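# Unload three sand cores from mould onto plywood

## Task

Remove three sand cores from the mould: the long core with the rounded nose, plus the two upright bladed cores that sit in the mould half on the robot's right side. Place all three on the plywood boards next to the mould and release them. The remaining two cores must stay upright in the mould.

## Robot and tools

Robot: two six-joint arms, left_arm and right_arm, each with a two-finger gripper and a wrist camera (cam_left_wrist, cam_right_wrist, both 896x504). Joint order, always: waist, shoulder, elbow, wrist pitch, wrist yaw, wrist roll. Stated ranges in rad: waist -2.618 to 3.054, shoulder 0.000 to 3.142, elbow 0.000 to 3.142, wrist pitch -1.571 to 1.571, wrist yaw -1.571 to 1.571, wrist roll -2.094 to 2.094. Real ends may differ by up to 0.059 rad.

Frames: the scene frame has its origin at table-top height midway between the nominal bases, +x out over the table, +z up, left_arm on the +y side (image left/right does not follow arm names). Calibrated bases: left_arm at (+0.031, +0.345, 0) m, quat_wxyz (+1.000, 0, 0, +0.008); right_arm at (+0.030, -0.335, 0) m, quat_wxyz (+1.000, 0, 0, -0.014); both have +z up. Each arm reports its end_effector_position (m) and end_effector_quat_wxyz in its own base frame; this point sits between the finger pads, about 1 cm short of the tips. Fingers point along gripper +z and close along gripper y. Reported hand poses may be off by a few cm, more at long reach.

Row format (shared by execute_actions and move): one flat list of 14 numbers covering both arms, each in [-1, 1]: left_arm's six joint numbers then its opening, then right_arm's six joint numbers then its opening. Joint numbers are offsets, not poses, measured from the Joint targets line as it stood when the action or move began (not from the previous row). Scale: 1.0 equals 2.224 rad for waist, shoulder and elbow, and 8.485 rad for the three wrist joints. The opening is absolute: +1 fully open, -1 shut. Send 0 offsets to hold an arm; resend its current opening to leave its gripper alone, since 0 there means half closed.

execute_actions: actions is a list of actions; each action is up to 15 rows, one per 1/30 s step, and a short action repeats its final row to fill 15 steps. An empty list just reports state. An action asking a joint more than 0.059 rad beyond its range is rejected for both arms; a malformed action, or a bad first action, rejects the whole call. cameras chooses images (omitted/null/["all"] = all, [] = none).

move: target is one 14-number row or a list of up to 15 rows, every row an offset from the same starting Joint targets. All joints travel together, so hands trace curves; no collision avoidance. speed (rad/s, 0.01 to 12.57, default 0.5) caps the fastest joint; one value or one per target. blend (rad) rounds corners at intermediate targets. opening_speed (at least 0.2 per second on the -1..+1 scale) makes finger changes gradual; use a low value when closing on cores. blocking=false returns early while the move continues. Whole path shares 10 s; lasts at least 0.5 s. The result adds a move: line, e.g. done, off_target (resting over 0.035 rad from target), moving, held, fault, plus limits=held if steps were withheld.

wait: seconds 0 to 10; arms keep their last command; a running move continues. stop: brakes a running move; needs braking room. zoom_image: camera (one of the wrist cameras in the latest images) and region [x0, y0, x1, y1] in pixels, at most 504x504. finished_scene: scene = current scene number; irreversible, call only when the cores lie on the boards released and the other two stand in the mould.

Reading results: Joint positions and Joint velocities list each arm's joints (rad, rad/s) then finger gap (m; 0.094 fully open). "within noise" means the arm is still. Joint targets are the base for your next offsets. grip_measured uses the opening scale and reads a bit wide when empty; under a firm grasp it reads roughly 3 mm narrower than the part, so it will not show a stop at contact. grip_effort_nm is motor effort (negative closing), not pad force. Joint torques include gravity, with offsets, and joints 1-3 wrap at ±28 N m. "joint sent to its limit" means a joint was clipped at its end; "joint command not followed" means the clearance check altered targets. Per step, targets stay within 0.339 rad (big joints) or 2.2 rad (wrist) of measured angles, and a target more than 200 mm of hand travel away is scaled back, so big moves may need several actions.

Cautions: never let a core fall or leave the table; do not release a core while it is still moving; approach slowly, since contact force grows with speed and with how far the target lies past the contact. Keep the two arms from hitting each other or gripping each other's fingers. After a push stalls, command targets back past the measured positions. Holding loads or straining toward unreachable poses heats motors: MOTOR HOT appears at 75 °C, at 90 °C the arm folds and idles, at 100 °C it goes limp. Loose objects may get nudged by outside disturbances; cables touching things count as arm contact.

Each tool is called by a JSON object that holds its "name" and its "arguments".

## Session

{"name": "execute_actions", "arguments": {"actions": []}}

Scene clock: 0.00 s.
left_arm: end_effector_position=(+0.3493, -0.0518, +0.2095) grip_measured=+1.000 grip_effort_nm=n/a end_effector_quat_wxyz=(+0.534, -0.007, +0.815, -0.226) | right_arm: end_effector_position=(+0.3046, +0.0783, +0.1820) grip_measured=+1.000 grip_effort_nm=n/a end_effector_quat_wxyz=(+0.477, +0.034, +0.863, +0.162)
Joint positions: left_arm=[0.059 1.017 0.578 0.071 0.424 -0.25 0.094] | right_arm=[0.21 0.854 0.562 -0.224 -0.068 0.329 0.094]
Joint velocities: within noise
Joint torques (N m): no reading
Heat: left arm: 32 °C; right arm: 34 °C.
Joint targets: left_arm=[0.059 1.010 0.587 0.072 0.427 -0.248] | right_arm=[0.210 0.847 0.574 -0.220 -0.067 0.327]
Tool commands: left_gripper/opening=+1.0 right_gripper/opening=+1.0

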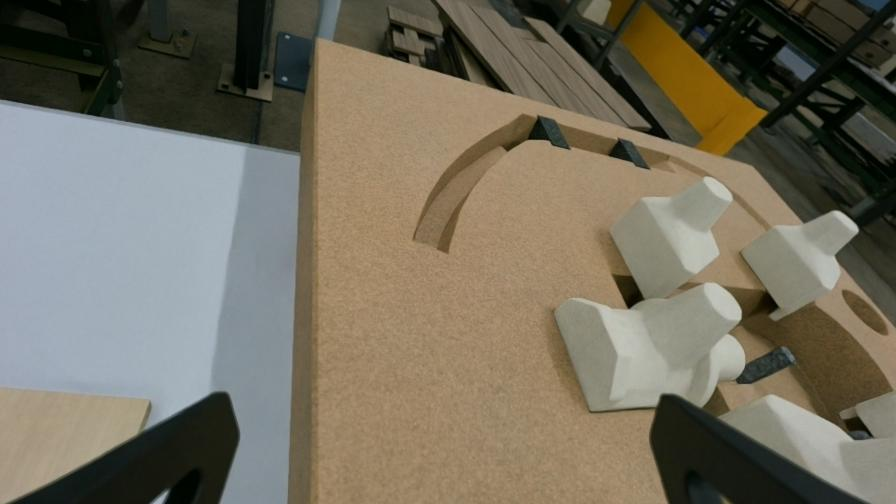

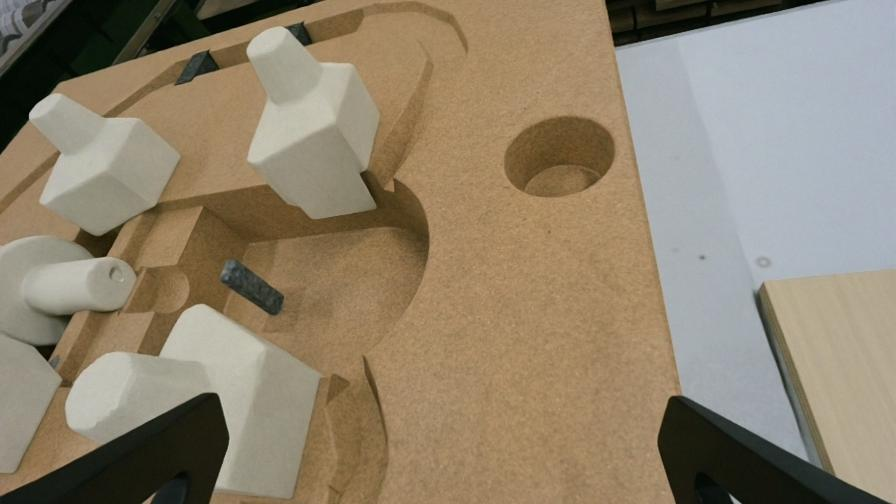

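{"name": "move", "arguments": {"target": [[-0.05, 0.20, 0.45, -0.12, -0.0503, 0.0292, 0.7, 0.02, 0.25, 0.45, -0.1, 0.0079, -0.0385, 0.9],[-0.2738, 0.2905, 0.5904, -0.1551, -0.0503, 0.0292, 0.7, 0.1124, 0.3638, 0.5962, -0.1207, 0.0079, -0.0385, 0.9]], "speed": 0.9, "blend": 0.15}}

Scene clock: 6.80 s.
left_arm: end_effector_position=(+0.3373, -0.2081, +0.2869) grip_measured=+0.702 grip_effort_nm=-0.056 end_effector_quat_wxyz=(+0.267, +0.260, +0.924, -0.081) | right_arm: end_effector_position=(+0.3565, +0.1781, +0.2820) grip_measured=+0.903 grip_effort_nm=-0.129 end_effector_quat_wxyz=(+0.266, -0.216, +0.937, +0.066)
Joint positions: left_arm=[-0.552 1.642 1.874 -1.238 0.008 -0.006 0.08] | right_arm=[0.458 1.651 1.868 -1.232 -0.006 0.006 0.089]
Joint velocities: within noise
Joint torques (N m): left_arm=[0.16 -5.37 7.06 1.42 -0.07 0.02] | right_arm=[0.25 -5.81 7.84 0.84 0.06 -0.11]
Heat: left arm: 33 °C; right arm: 36 °C.
Joint targets: left_arm=[-0.550 1.656 1.901 -1.244 0.000 -0.001] | right_arm=[0.460 1.657 1.900 -1.244 0.000 0.000]
move: done

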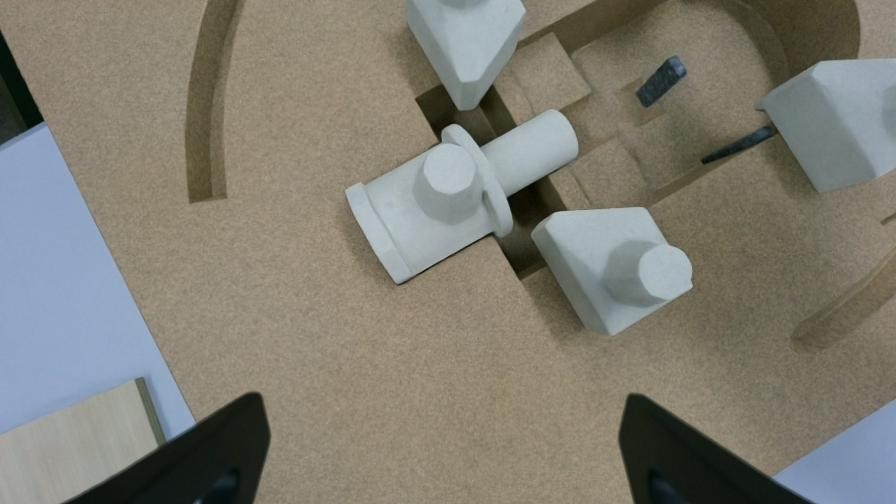

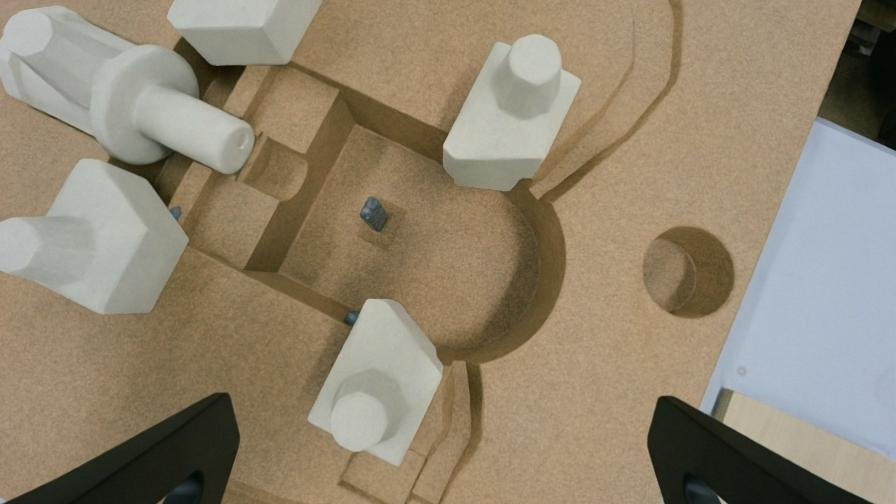

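{"name": "move", "arguments": {"target": [0.1781, 0.2460, 0.1542, -0.0259, 0.0994, 0.1643, 0.7, 0.0478, 0.0335, -0.0706, -0.0024, 0, -0.1163, 0.9], "speed": 0.9}}

Scene clock: 36.23 s.
left_arm: end_effector_position=(+0.4192, -0.1946, +0.2120) grip_measured=+0.702 grip_effort_nm=-0.061 end_effector_quat_wxyz=(+0.283, +0.657, +0.639, -0.281) | right_arm: end_effector_position=(+0.3279, +0.2073, +0.2131) grip_measured=+0.903 grip_effort_nm=-0.129 end_effector_quat_wxyz=(-0.170, +0.686, -0.707, +0.035)
Joint positions: left_arm=[-0.154 2.185 2.22 -1.453 0.81 1.38 0.08] | right_arm=[0.56 1.723 1.752 -1.251 -0.002 -0.979 0.089]
Joint velocities: within noise
Joint torques (N m): left_arm=[-0.06 -9.06 6.67 0.61 0.87 0.1] | right_arm=[0.54 -6.31 4.74 0.53 0.01 -0.14]
Heat: left arm: 36 °C; right arm: 35 °C.
Joint targets: left_arm=[-0.154 2.203 2.244 -1.464 0.843 1.394] | right_arm=[0.566 1.731 1.743 -1.265 0.000 -0.986]
move: done

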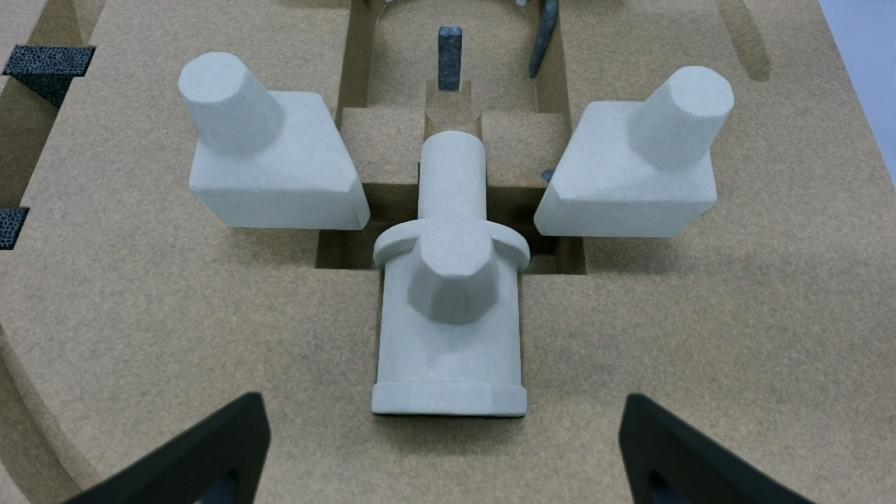

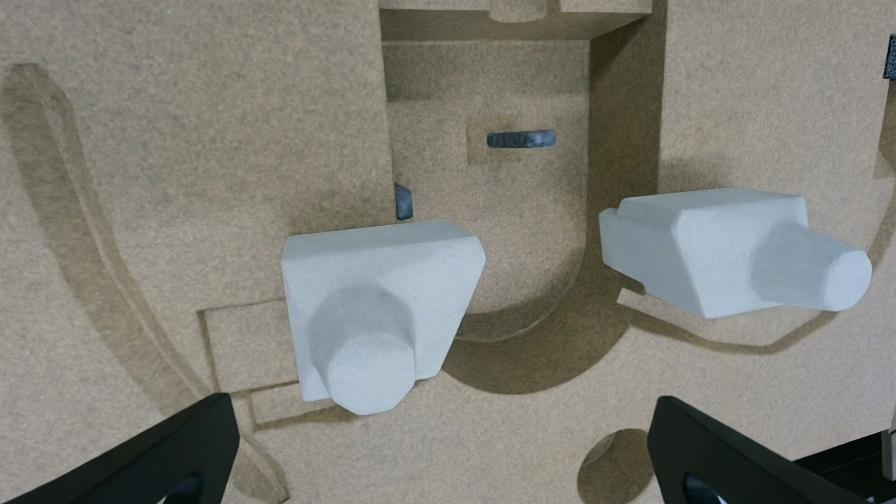

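{"name": "move", "arguments": {"target": [[-0.0272, -0.0121, -0.0710, 0.0237, -0.0015, -0.0113, 0.7, 0, 0.0489, 0.0276, -0.0111, 0, 0, 0.9],[-0.0605, -0.0324, -0.1187, 0.0388, -0.0031, -0.0198, 0.7, 0, 0.0978, 0.0552, -0.0222, 0, 0, 0.9]], "speed": 0.25, "blend": 0.03}}

Scene clock: 52.40 s.
left_arm: end_effector_position=(+0.4130, -0.2536, +0.1588) grip_measured=+0.702 grip_effort_nm=-0.056 end_effector_quat_wxyz=(+0.271, +0.660, +0.634, -0.297) | right_arm: end_effector_position=(+0.3143, +0.1987, +0.1497) grip_measured=+0.903 grip_effort_nm=-0.129 end_effector_quat_wxyz=(-0.013, +0.696, -0.718, +0.002)
Joint positions: left_arm=[-0.285 2.179 1.988 -1.145 0.802 1.225 0.08] | right_arm=[0.56 1.94 1.832 -1.436 -0.002 -0.98 0.089]
Joint velocities: within noise
Joint torques (N m): left_arm=[-0.24 -14.28 4.23 0.95 0.65 -0.07] | right_arm=[0.57 -7.68 7.75 -0.02 0 -0.11]
Heat: left arm: 36 °C; right arm: 34 °C.
Joint targets: left_arm=[-0.288 2.131 1.980 -1.135 0.817 1.225] | right_arm=[0.566 1.949 1.866 -1.453 0.000 -0.987]
move: off_target (left_arm); left_arm: the shoulder is farthest, 0.048 rad from its target

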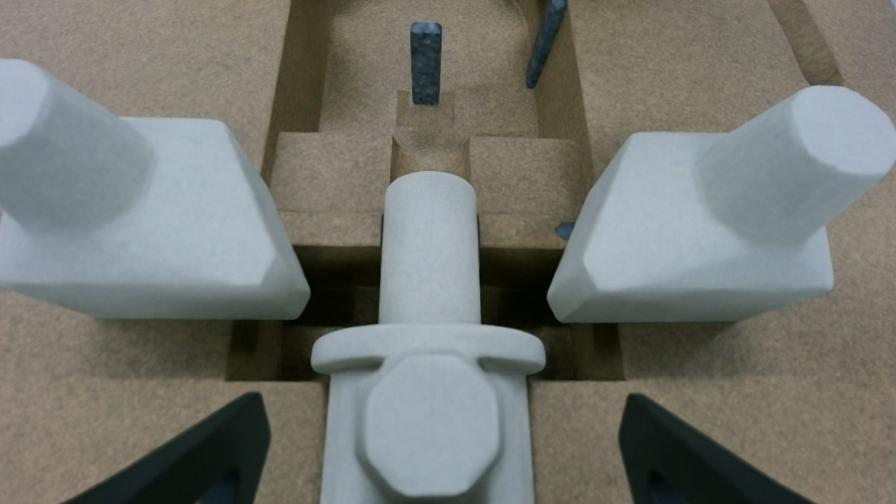

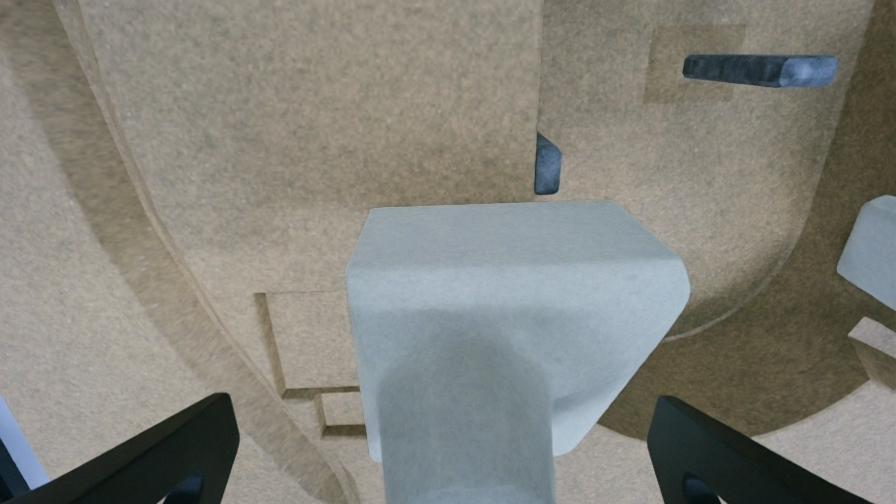

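{"name": "move", "arguments": {"target": [0.0018, 0.0063, -0.0180, 0.0047, 0, 0, 0.7, -0.001, 0.0099, 0.0220, -0.0032, 0, 0, 0.9], "speed": 0.1}}

Scene clock: 65.67 s.
left_arm: end_effector_position=(+0.4135, -0.2537, +0.1489) grip_measured=+0.702 grip_effort_nm=-0.051 end_effector_quat_wxyz=(+0.271, +0.660, +0.635, -0.297) | right_arm: end_effector_position=(+0.3184, +0.2013, +0.1565) grip_measured=+0.903 grip_effort_nm=-0.129 end_effector_quat_wxyz=(-0.017, +0.696, -0.718, +0.003)
Joint positions: left_arm=[-0.285 2.179 1.949 -1.106 0.801 1.224 0.08] | right_arm=[0.56 1.958 1.884 -1.463 -0.002 -0.98 0.089]
Joint velocities: within noise
Joint torques (N m): left_arm=[0.05 -13.22 4.15 0.97 0.64 -0.05] | right_arm=[0.34 -7.49 7.5 0.01 0.01 -0.11]
Heat: left arm: 43 °C; right arm: 34 °C.
Joint targets: left_arm=[-0.284 2.145 1.940 -1.095 0.817 1.225] | right_arm=[0.564 1.971 1.915 -1.480 0.000 -0.987]
move: done

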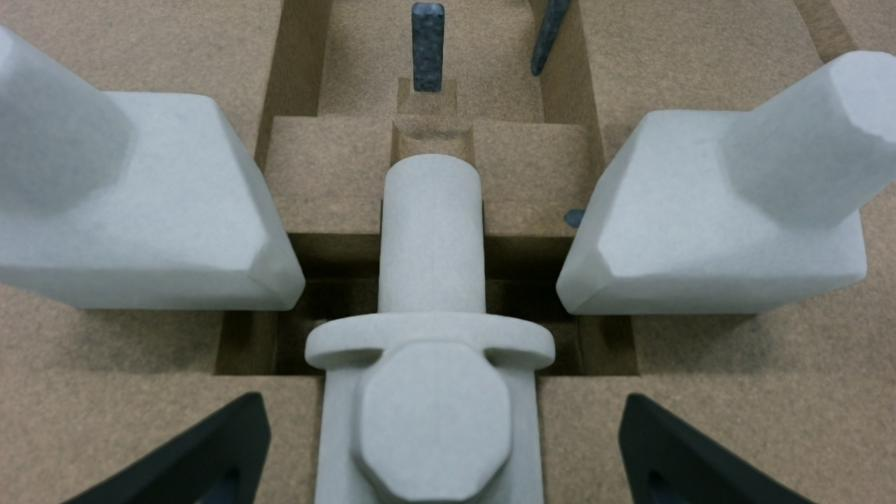

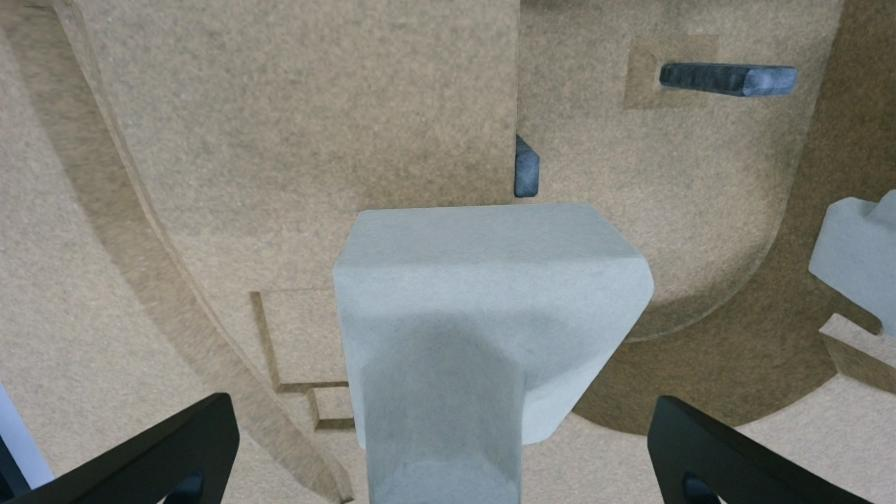

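{"name": "move", "arguments": {"target": [0, 0, 0, 0, 0, 0, -0.5, 0, 0, 0, 0, 0, 0, -0.45], "opening_speed": 0.4}}

Scene clock: 71.70 s.
left_arm: end_effector_position=(+0.4159, -0.2537, +0.1488) grip_measured=-0.271 grip_effort_nm=-0.994 end_effector_quat_wxyz=(+0.275, +0.661, +0.634, -0.292) | right_arm: end_effector_position=(+0.3181, +0.2010, +0.1566) grip_measured=-0.337 grip_effort_nm=-0.989 end_effector_quat_wxyz=(-0.016, +0.696, -0.718, +0.003)
Joint positions: left_arm=[-0.285 2.179 1.949 -1.094 0.796 1.224 0.034] | right_arm=[0.56 1.958 1.885 -1.465 -0.001 -0.98 0.031]
Joint velocities: within noise
Joint torques (N m): left_arm=[0.1 -13.15 4.19 0.85 0.7 -0.05] | right_arm=[0.35 -7.49 7.49 0.02 0.01 -0.11]
Heat: left arm: 45 °C; right arm: 34 °C.
Joint targets: left_arm=[-0.284 2.145 1.940 -1.095 0.817 1.226] | right_arm=[0.564 1.971 1.915 -1.480 0.000 -0.987]
move: done

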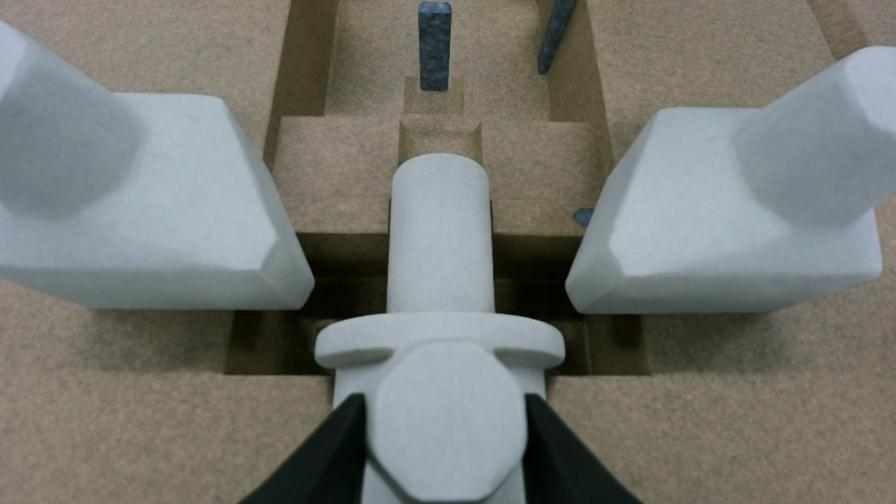

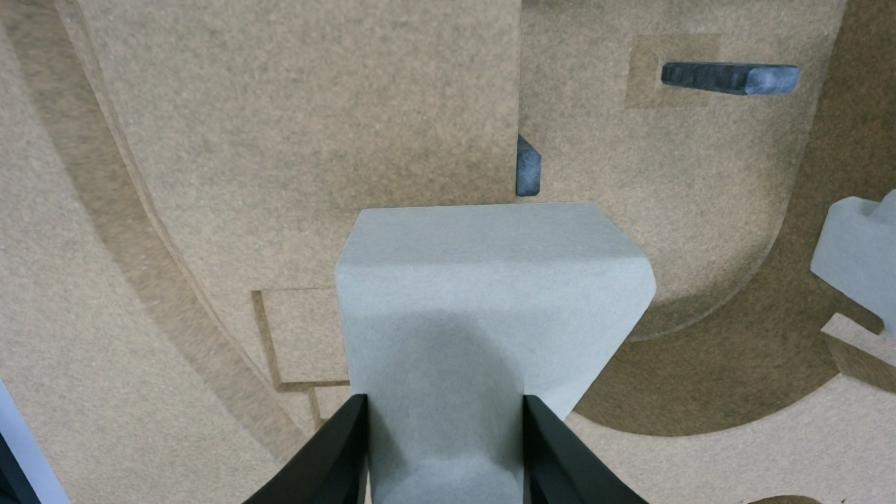

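{"name": "move", "arguments": {"target": [[0, 0.0036, 0.0405, -0.0083, 0, 0, -0.5, 0, -0.0072, 0.0288, -0.0054, 0, 0, -0.45],[0, 0.0076, 0.0809, -0.0159, 0, 0, -0.5, 0, -0.0454, 0.0207, 0, 0, 0, -0.45],[0, 0.0112, 0.1237, -0.0242, 0, 0, -0.5, 0, -0.0791, 0.0121, 0.0052, 0, 0, -0.45]], "speed": 0.12, "blend": 0.01}}

Scene clock: 80.50 s.
left_arm: end_effector_position=(+0.4135, -0.2440, +0.1954) grip_measured=-0.272 grip_effort_nm=-0.999 end_effector_quat_wxyz=(+0.262, +0.667, +0.645, -0.265) | right_arm: end_effector_position=(+0.3179, +0.2008, +0.2093) grip_measured=-0.338 grip_effort_nm=-1.004 end_effector_quat_wxyz=(-0.090, +0.693, -0.715, +0.019)
Joint positions: left_arm=[-0.285 2.179 2.168 -1.316 0.73 1.225 0.034] | right_arm=[0.56 1.846 1.932 -1.473 -0.001 -0.98 0.031]
Joint velocities: within noise
Joint torques (N m): left_arm=[0.08 -11.14 8.81 1.02 1.44 -0.05] | right_arm=[0.35 -11.79 5.79 0.73 0 -0.1]
Heat: left arm: 46 °C; right arm: 35 °C.
Joint targets: left_arm=[-0.284 2.170 2.215 -1.300 0.817 1.226] | right_arm=[0.564 1.795 1.942 -1.436 0.000 -0.986]
move: off_target (left_arm, right_arm); left_arm: the wrist yaw is farthest, 0.087 rad from its target; right_arm: the shoulder is farthest, 0.051 rad from its target

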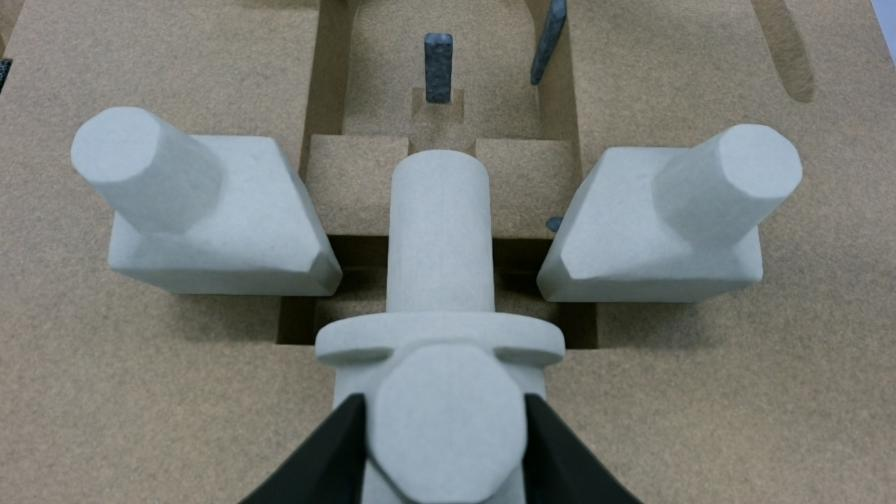

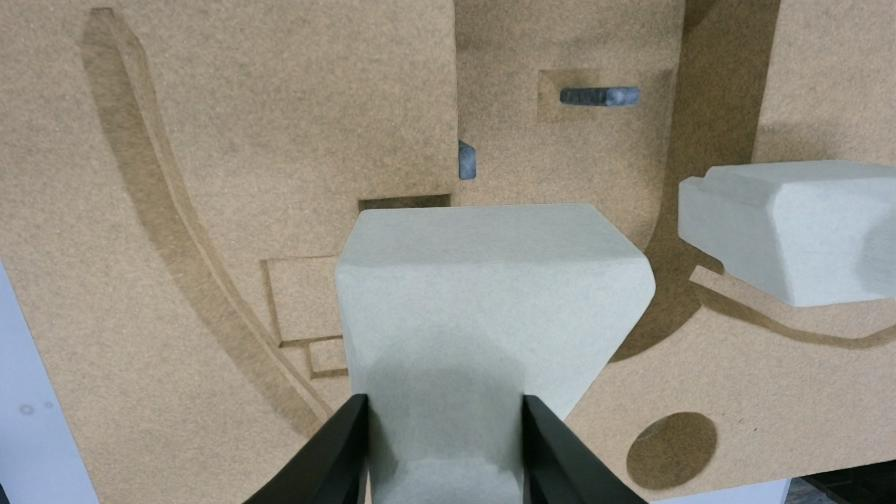

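{"name": "move", "arguments": {"target": [[0.0787, -0.0022, 0.0054, -0.0209, 0.0098, 0.0276, -0.5, -0.092, -0.0334, -0.0332, 0.0051, 0, 0.0174, -0.45],[0.4802, -0.4379, -0.5137, 0.0589, -0.0079, -0.0411, -0.5, -0.6133, -0.2226, -0.2212, 0.0337, 0, 0.1162, -0.45]], "speed": [0.2, 0.5], "blend": 0.05}}

Scene clock: 106.67 s.
left_arm: end_effector_position=(+0.2835, +0.1256, +0.2006) grip_measured=-0.272 grip_effort_nm=-1.004 end_effector_quat_wxyz=(+0.397, +0.129, +0.908, -0.038) | right_arm: end_effector_position=(+0.2142, -0.2187, +0.2393) grip_measured=-0.338 grip_effort_nm=-1.009 end_effector_quat_wxyz=(+0.210, +0.376, +0.898, -0.090)
Joint positions: left_arm=[0.779 1.242 1.061 -0.873 0.67 0.877 0.034] | right_arm=[-0.798 1.336 1.446 -1.219 0.002 -0.006 0.031]
Joint velocities: within noise
Joint torques (N m): left_arm=[0.42 -6.91 6.2 2.13 1.31 -0.07] | right_arm=[-0.2 -6.78 5.7 1.48 -0.03 0.03]
Heat: left arm: 45 °C; right arm: 38 °C.
Joint targets: left_arm=[0.784 1.196 1.072 -0.800 0.750 0.877] | right_arm=[-0.800 1.300 1.450 -1.150 0.000 -0.001]
move: off_target (left_arm, right_arm); left_arm: the wrist yaw is farthest, 0.080 rad from its target; right_arm: the wrist pitch is farthest, 0.069 rad from its target

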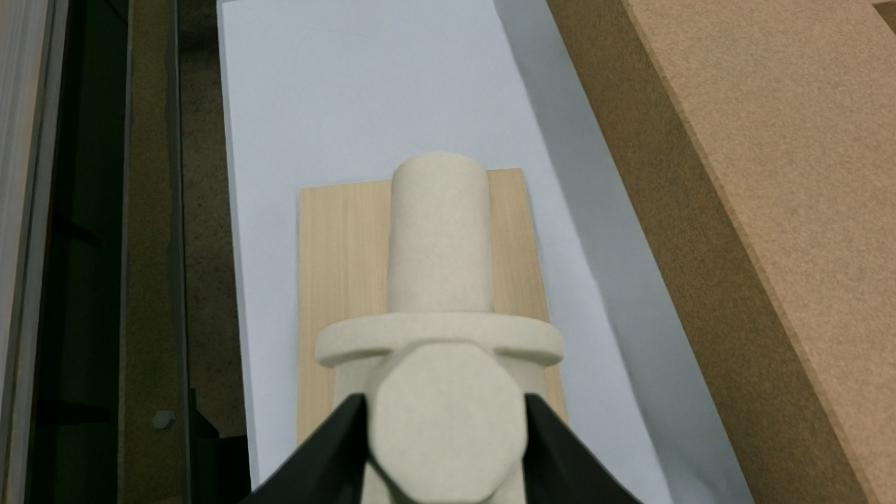

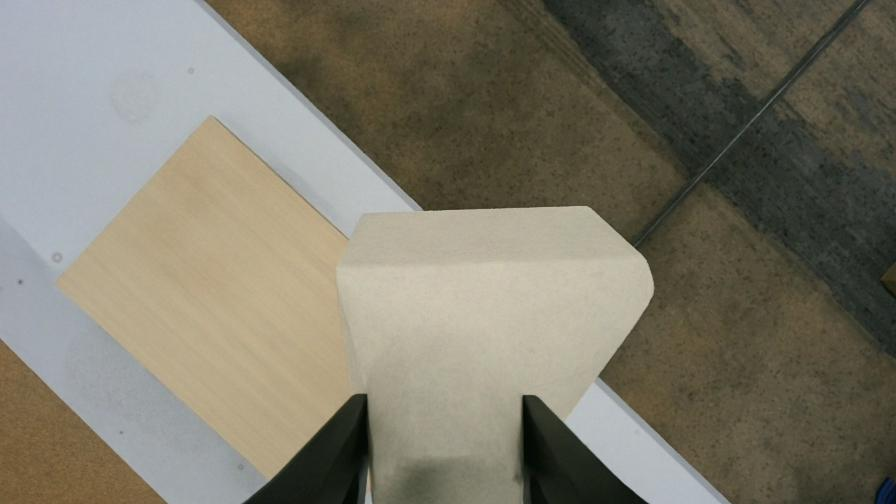

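{"name": "move", "arguments": {"target": [-0.0130, 0.0120, -0.1160, 0.0330, 0, 0, -0.5, -0.0661, 0.1659, -0.1574, 0.0494, -0.1856, -0.1532, -0.45], "speed": 0.5}}

Scene clock: 127.30 s.
left_arm: end_effector_position=(+0.2844, +0.1204, +0.1377) grip_measured=-0.272 grip_effort_nm=-1.004 end_effector_quat_wxyz=(+0.402, +0.138, +0.905, -0.034) | right_arm: end_effector_position=(+0.3243, -0.1419, +0.2107) grip_measured=-0.338 grip_effort_nm=-1.004 end_effector_quat_wxyz=(+0.631, -0.201, +0.717, +0.217)
Joint positions: left_arm=[0.763 1.242 0.803 -0.598 0.67 0.876 0.034] | right_arm=[-0.94 1.672 1.098 -0.762 -1.458 -1.277 0.031]
Joint velocities: within noise
Joint torques (N m): left_arm=[-0.57 -4.75 6.19 2.19 1.31 -0.03] | right_arm=[-0.65 -6.52 5.24 0.69 -1.59 -0.3]
Heat: left arm: 39 °C; right arm: 37 °C.
Joint targets: left_arm=[0.755 1.222 0.814 -0.520 0.750 0.877] | right_arm=[-0.947 1.668 1.100 -0.731 -1.575 -1.300]
move: off_target (left_arm, right_arm); left_arm: the wrist yaw is farthest, 0.080 rad from its target; right_arm: the wrist yaw is farthest, 0.117 rad from its target

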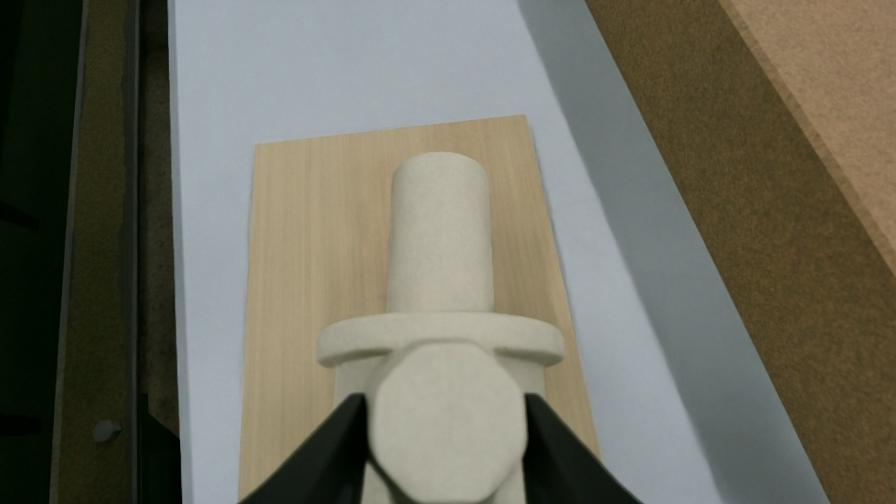

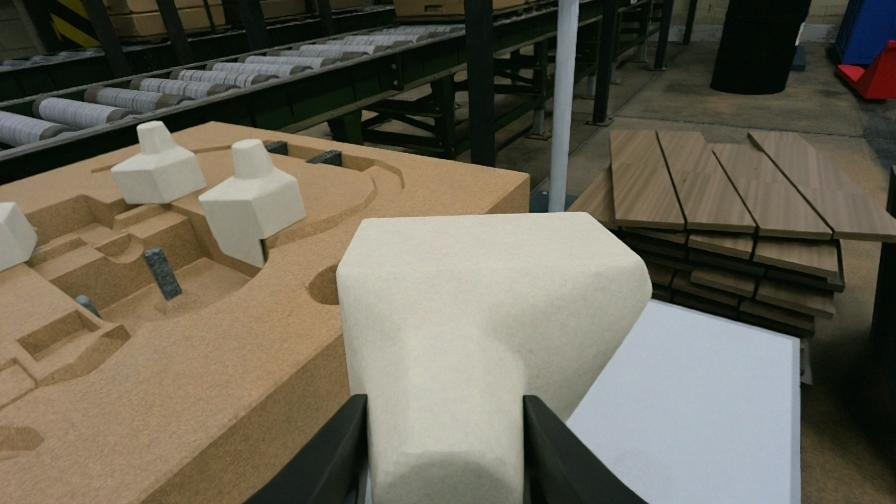

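{"name": "move", "arguments": {"target": [[0, 0.0050, -0.0150, 0.0054, 0, 0, -0.5, 0, 0.1416, -0.1156, 0.0673, 0, 0, -0.45],[0, 0.0076, -0.0234, 0.0081, 0, 0, -0.5, 0, 0.1754, -0.1214, 0.0775, 0, 0, -0.45]], "speed": [0.4, 0.1]}}

Scene clock: 134.47 s.
left_arm: end_effector_position=(+0.2843, +0.1203, +0.1252) grip_measured=-0.272 grip_effort_nm=-0.999 end_effector_quat_wxyz=(+0.404, +0.139, +0.903, -0.031) | right_arm: end_effector_position=(+0.3233, -0.1401, +0.0570) grip_measured=-0.338 grip_effort_nm=-1.009 end_effector_quat_wxyz=(+0.637, -0.205, +0.712, +0.215)
Joint positions: left_arm=[0.763 1.248 0.751 -0.531 0.67 0.876 0.034] | right_arm=[-0.94 2.055 0.833 -0.106 -1.471 -1.282 0.031]
Joint velocities: within noise
Joint torques (N m): left_arm=[-0.5 -3.95 6.01 2.21 1.29 -0.08] | right_arm=[-0.65 -7.06 2.97 0.68 -1.49 -0.26]
Heat: left arm: 37 °C; right arm: 36 °C.
Joint targets: left_arm=[0.755 1.240 0.762 -0.452 0.750 0.877] | right_arm=[-0.947 2.059 0.830 -0.073 -1.575 -1.301]
move: off_target (left_arm, right_arm); left_arm: the wrist pitch is farthest, 0.080 rad from its target; right_arm: the wrist yaw is farthest, 0.104 rad from its target

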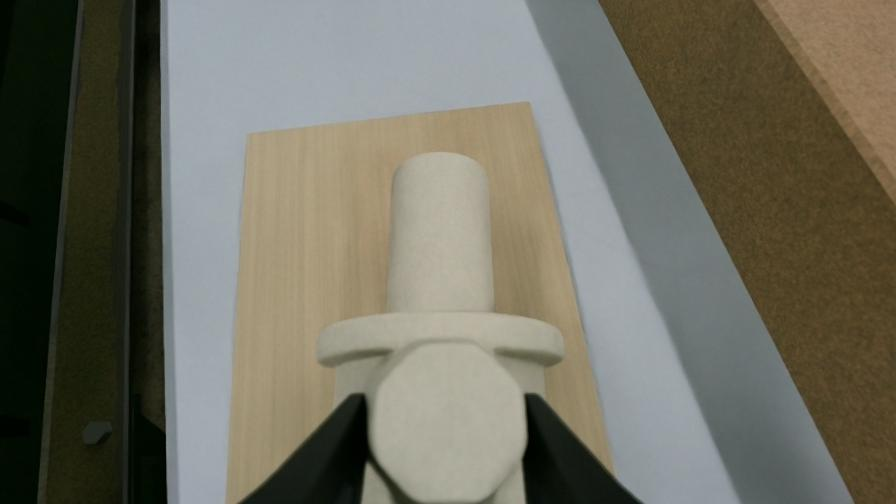

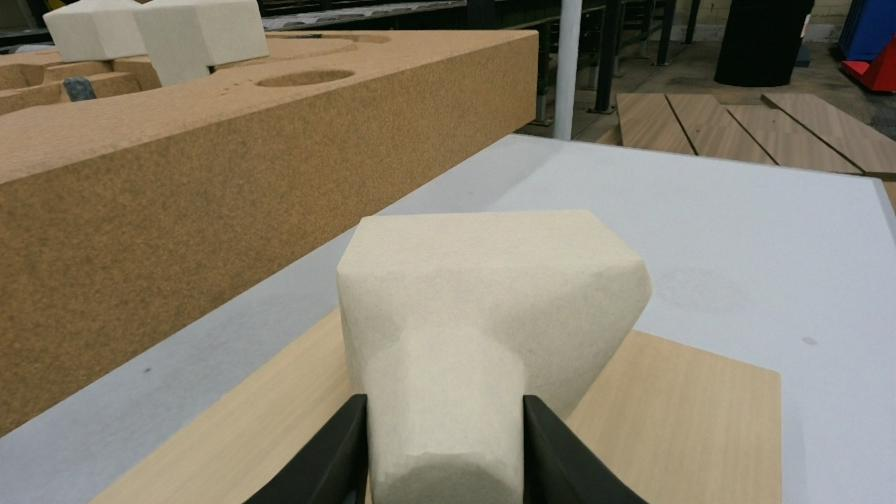

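{"name": "move", "arguments": {"target": [0, 0.0040, -0.0120, 0.0043, 0, 0, -0.5, 0, 0.0150, -0.0013, 0.0044, 0, 0, -0.45], "speed": 0.06}}

Scene clock: 140.17 s.
left_arm: end_effector_position=(+0.2843, +0.1203, +0.1176) grip_measured=-0.272 grip_effort_nm=-0.999 end_effector_quat_wxyz=(+0.405, +0.139, +0.903, -0.030) | right_arm: end_effector_position=(+0.3239, -0.1403, +0.0533) grip_measured=-0.338 grip_effort_nm=-1.004 end_effector_quat_wxyz=(+0.645, -0.209, +0.703, +0.216)
Joint positions: left_arm=[0.763 1.256 0.725 -0.495 0.67 0.876 0.034] | right_arm=[-0.94 2.084 0.832 -0.065 -1.493 -1.283 0.031]
Joint velocities: within noise
Joint torques (N m): left_arm=[-0.54 -3.85 5.96 2.24 1.3 -0.05] | right_arm=[-0.65 -6.83 2.7 0.65 -1.28 -0.24]
Heat: left arm: 37 °C; right arm: 37 °C.
Joint targets: left_arm=[0.755 1.248 0.735 -0.415 0.750 0.877] | right_arm=[-0.947 2.092 0.827 -0.036 -1.575 -1.300]
move: off_target (left_arm, right_arm); left_arm: the wrist yaw is farthest, 0.080 rad from its target; right_arm: the wrist yaw is farthest, 0.082 rad from its target

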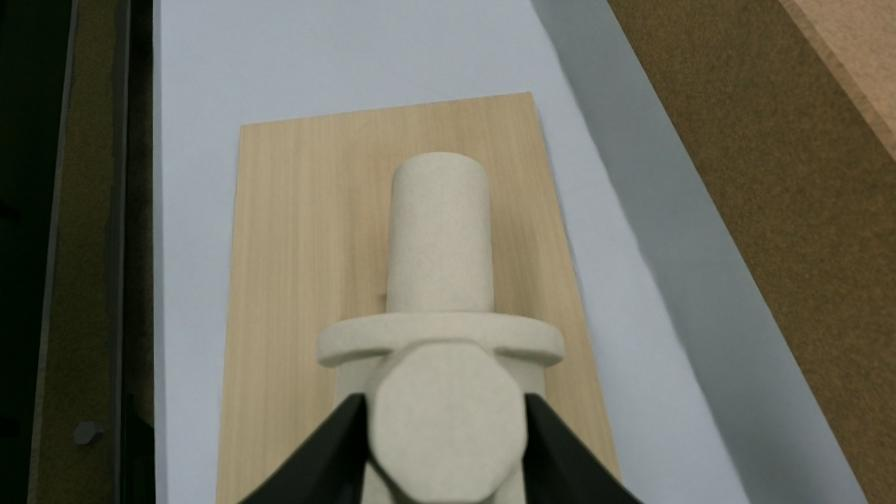

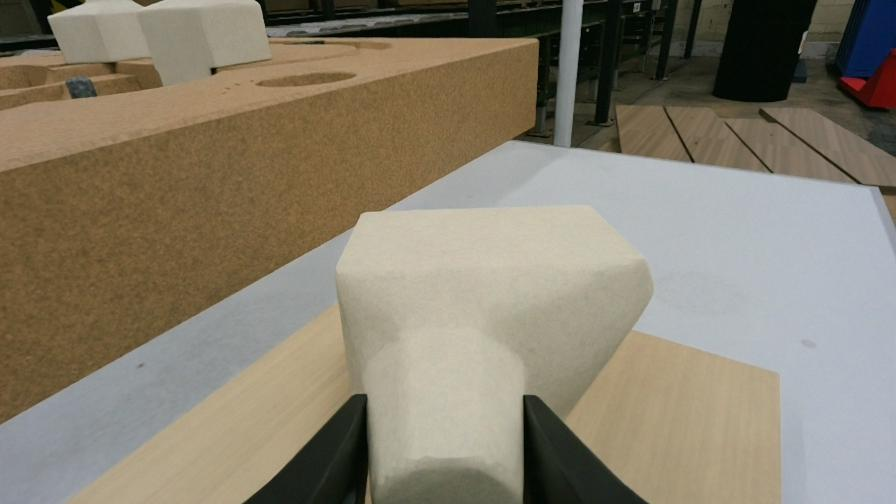

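{"name": "move", "arguments": {"target": [0, 0.0020, -0.0082, 0.0024, 0, 0, -0.5, 0, 0.0112, -0.0005, 0.0032, 0, 0, -0.45], "speed": 0.06}}

Scene clock: 142.80 s.
left_arm: end_effector_position=(+0.2846, +0.1197, +0.1152) grip_measured=-0.272 grip_effort_nm=-1.004 end_effector_quat_wxyz=(+0.408, +0.140, +0.902, -0.030) | right_arm: end_effector_position=(+0.3242, -0.1404, +0.0503) grip_measured=-0.338 grip_effort_nm=-1.004 end_effector_quat_wxyz=(+0.651, -0.213, +0.697, +0.214)
Joint positions: left_arm=[0.763 1.256 0.71 -0.474 0.674 0.873 0.034] | right_arm=[-0.94 2.105 0.832 -0.036 -1.507 -1.288 0.031]
Joint velocities: within noise
Joint torques (N m): left_arm=[-0.61 -3.6 5.63 2.23 1.27 -0.03] | right_arm=[-0.66 -6.63 2.51 0.68 -1.15 -0.18]
Heat: left arm: 36 °C; right arm: 37 °C.
Joint targets: left_arm=[0.755 1.253 0.717 -0.395 0.750 0.877] | right_arm=[-0.947 2.117 0.826 -0.009 -1.575 -1.300]
move: off_target (left_arm, right_arm); left_arm: the wrist pitch is farthest, 0.079 rad from its target; right_arm: the wrist yaw is farthest, 0.068 rad from its target

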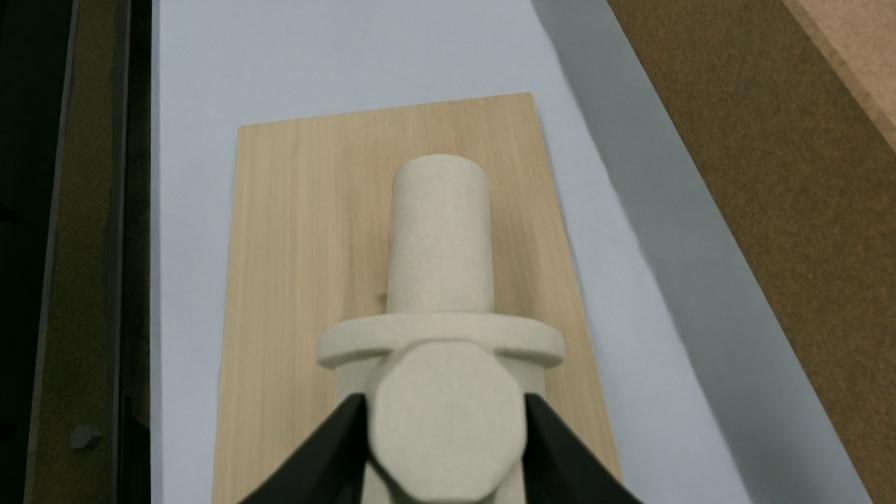

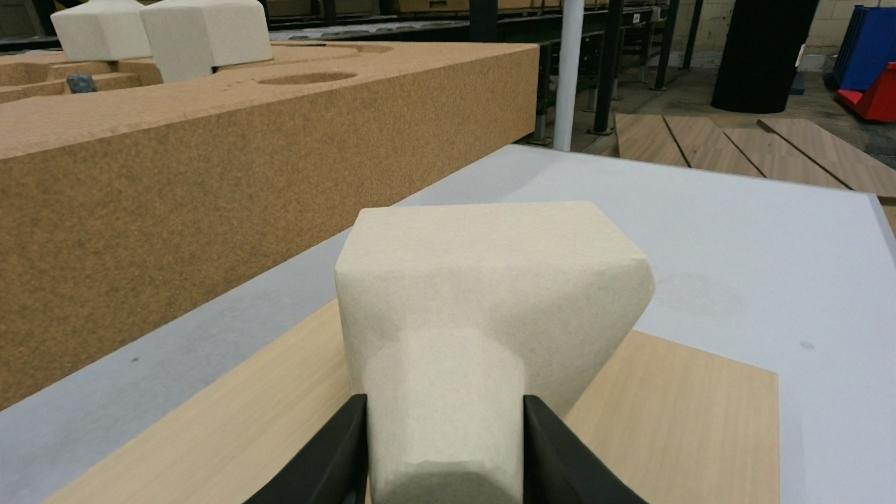

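{"name": "move", "arguments": {"target": [[0, 0.0018, -0.0080, 0.0005, 0, 0, -0.5, 0, 0.0095, -0.0006, 0.0026, 0, 0, -0.45],[0, 0.0036, -0.0160, -0.0035, 0, 0, -0.5, 0, 0.0140, -0.001, 0.004, 0, 0, -0.45]], "speed": 0.06}}

Scene clock: 146.73 s.
left_arm: end_effector_position=(+0.2863, +0.1176, +0.1143) grip_measured=-0.272 grip_effort_nm=-0.999 end_effector_quat_wxyz=(+0.417, +0.144, +0.897, -0.032) | right_arm: end_effector_position=(+0.3247, -0.1408, +0.0488) grip_measured=-0.338 grip_effort_nm=-1.004 end_effector_quat_wxyz=(+0.659, -0.220, +0.687, +0.210)
Joint positions: left_arm=[0.763 1.256 0.692 -0.443 0.693 0.872 0.034] | right_arm=[-0.94 2.126 0.832 0.002 -1.527 -1.293 0.031]
Joint velocities: within noise
Joint torques (N m): left_arm=[-0.59 -2.99 4.18 1.59 1.01 -0.02] | right_arm=[-0.66 -5.83 2.29 0.62 -0.93 -0.12]
Heat: left arm: 36 °C; right arm: 37 °C.
Joint targets: left_arm=[0.755 1.261 0.682 -0.424 0.750 0.877] | right_arm=[-0.947 2.148 0.823 0.025 -1.575 -1.300]
move: off_target (left_arm, right_arm); left_arm: the wrist yaw is farthest, 0.057 rad from its target; right_arm: the wrist yaw is farthest, 0.048 rad from its target

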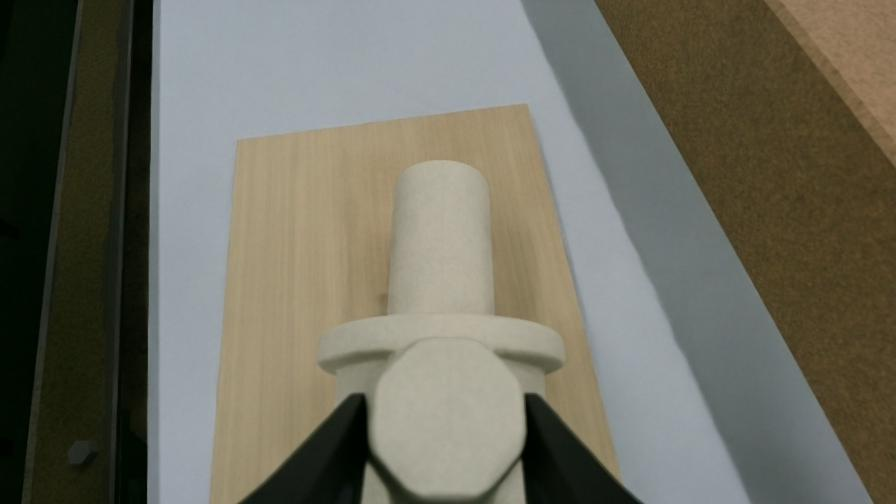

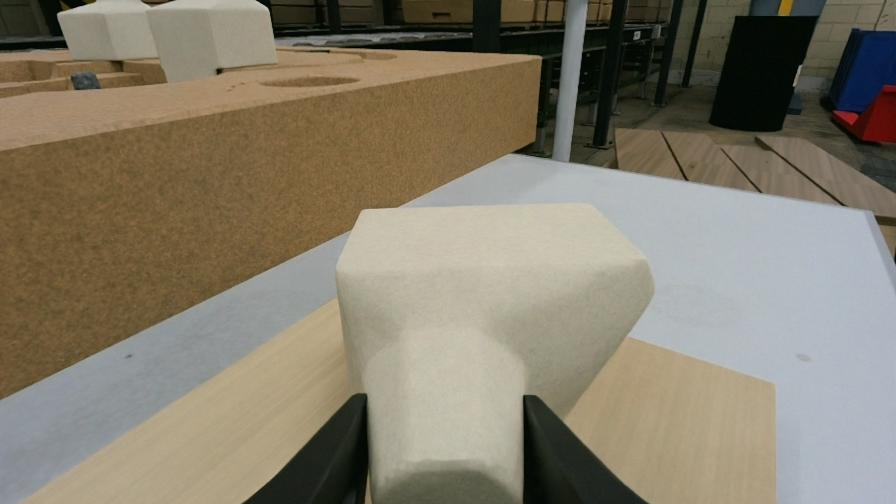

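{"name": "move", "arguments": {"target": [0, 0.0018, -0.0080, -0.0040, 0, 0, -0.5, 0, 0.0090, -0.0008, 0.0026, 0, 0, -0.45], "speed": 0.06}}

Scene clock: 149.20 s.
left_arm: end_effector_position=(+0.2866, +0.1168, +0.1137) grip_measured=-0.272 grip_effort_nm=-1.004 end_effector_quat_wxyz=(+0.420, +0.145, +0.895, -0.033) | right_arm: end_effector_position=(+0.3250, -0.1410, +0.0487) grip_measured=-0.338 grip_effort_nm=-1.009 end_effector_quat_wxyz=(+0.666, -0.226, +0.680, +0.208)
Joint positions: left_arm=[0.763 1.256 0.686 -0.434 0.699 0.872 0.034] | right_arm=[-0.94 2.137 0.832 0.028 -1.542 -1.295 0.031]
Joint velocities: within noise
Joint torques (N m): left_arm=[-0.57 -2.71 3.36 1.15 0.96 -0.02] | right_arm=[-0.66 -5.24 2.1 0.62 -0.79 -0.1]
Heat: left arm: 36 °C; right arm: 36 °C.
Joint targets: left_arm=[0.755 1.265 0.664 -0.458 0.750 0.877] | right_arm=[-0.947 2.168 0.822 0.047 -1.575 -1.300]
move: off_target (left_arm); left_arm: the wrist yaw is farthest, 0.051 rad from its target

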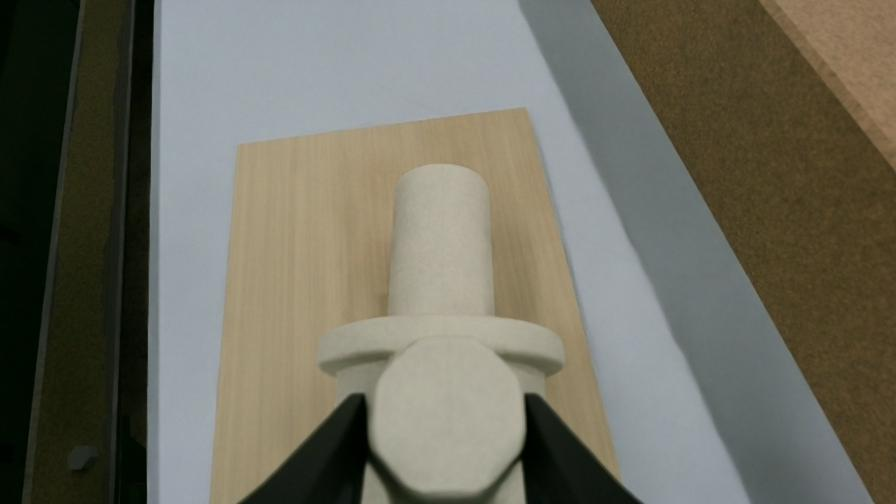

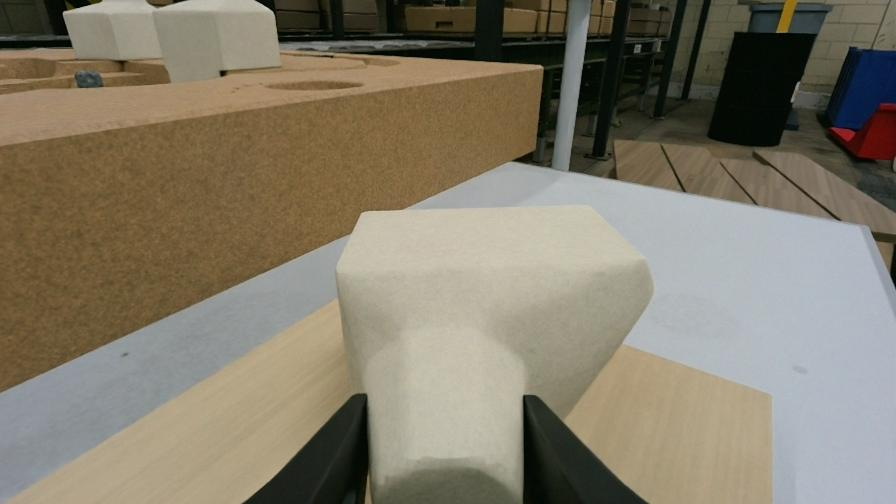

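{"name": "move", "arguments": {"target": [0, -0.004, 0.0085, 0.002, -0.004, 0, 0.2, 0, -0.009, 0.002, -0.0016, 0.002, 0, 0.3], "opening_speed": 0.25, "speed": 0.03}}

Scene clock: 155.47 s.
left_arm: end_effector_position=(+0.2854, +0.1177, +0.1120) grip_measured=+0.198 grip_effort_nm=0.125 end_effector_quat_wxyz=(+0.415, +0.142, +0.898, -0.031) | right_arm: end_effector_position=(+0.3251, -0.1412, +0.0485) grip_measured=+0.297 grip_effort_nm=0.193 end_effector_quat_wxyz=(+0.666, -0.227, +0.680, +0.207)
Joint positions: left_arm=[0.763 1.256 0.686 -0.439 0.688 0.871 0.056] | right_arm=[-0.94 2.137 0.832 0.03 -1.541 -1.295 0.061]
Joint velocities: within noise
Joint torques (N m): left_arm=[-0.61 -3.32 4.71 1.35 0.7 0.02] | right_arm=[-0.66 -6.76 2.44 0.46 -0.64 -0.11]
Heat: left arm: 35 °C; right arm: 35 °C.
Joint targets: left_arm=[0.755 1.256 0.683 -0.441 0.716 0.877] | right_arm=[-0.947 2.148 0.826 0.034 -1.558 -1.300]
move: done

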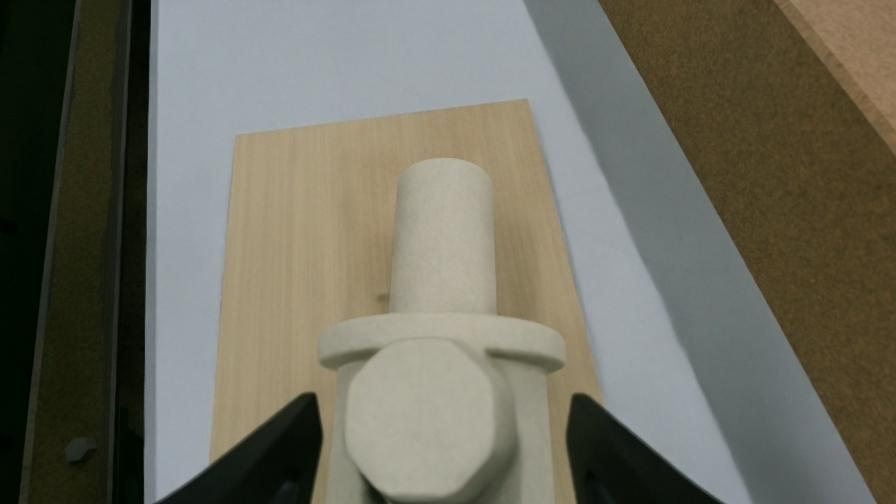

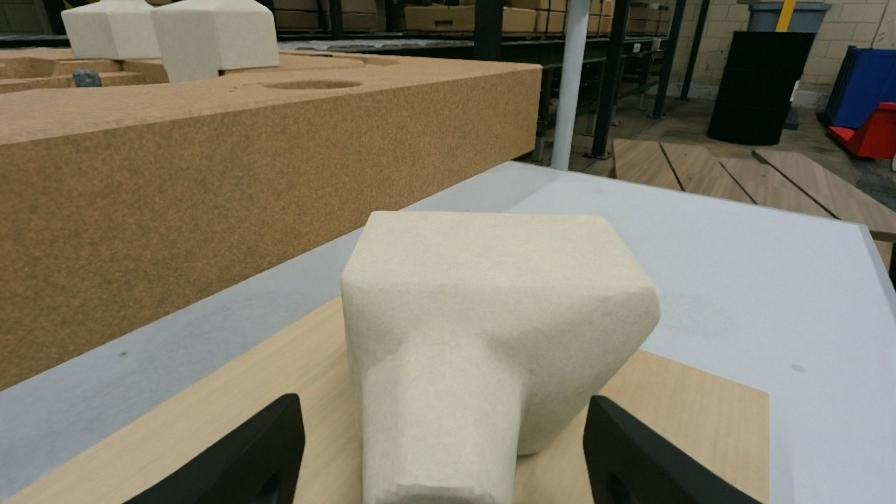

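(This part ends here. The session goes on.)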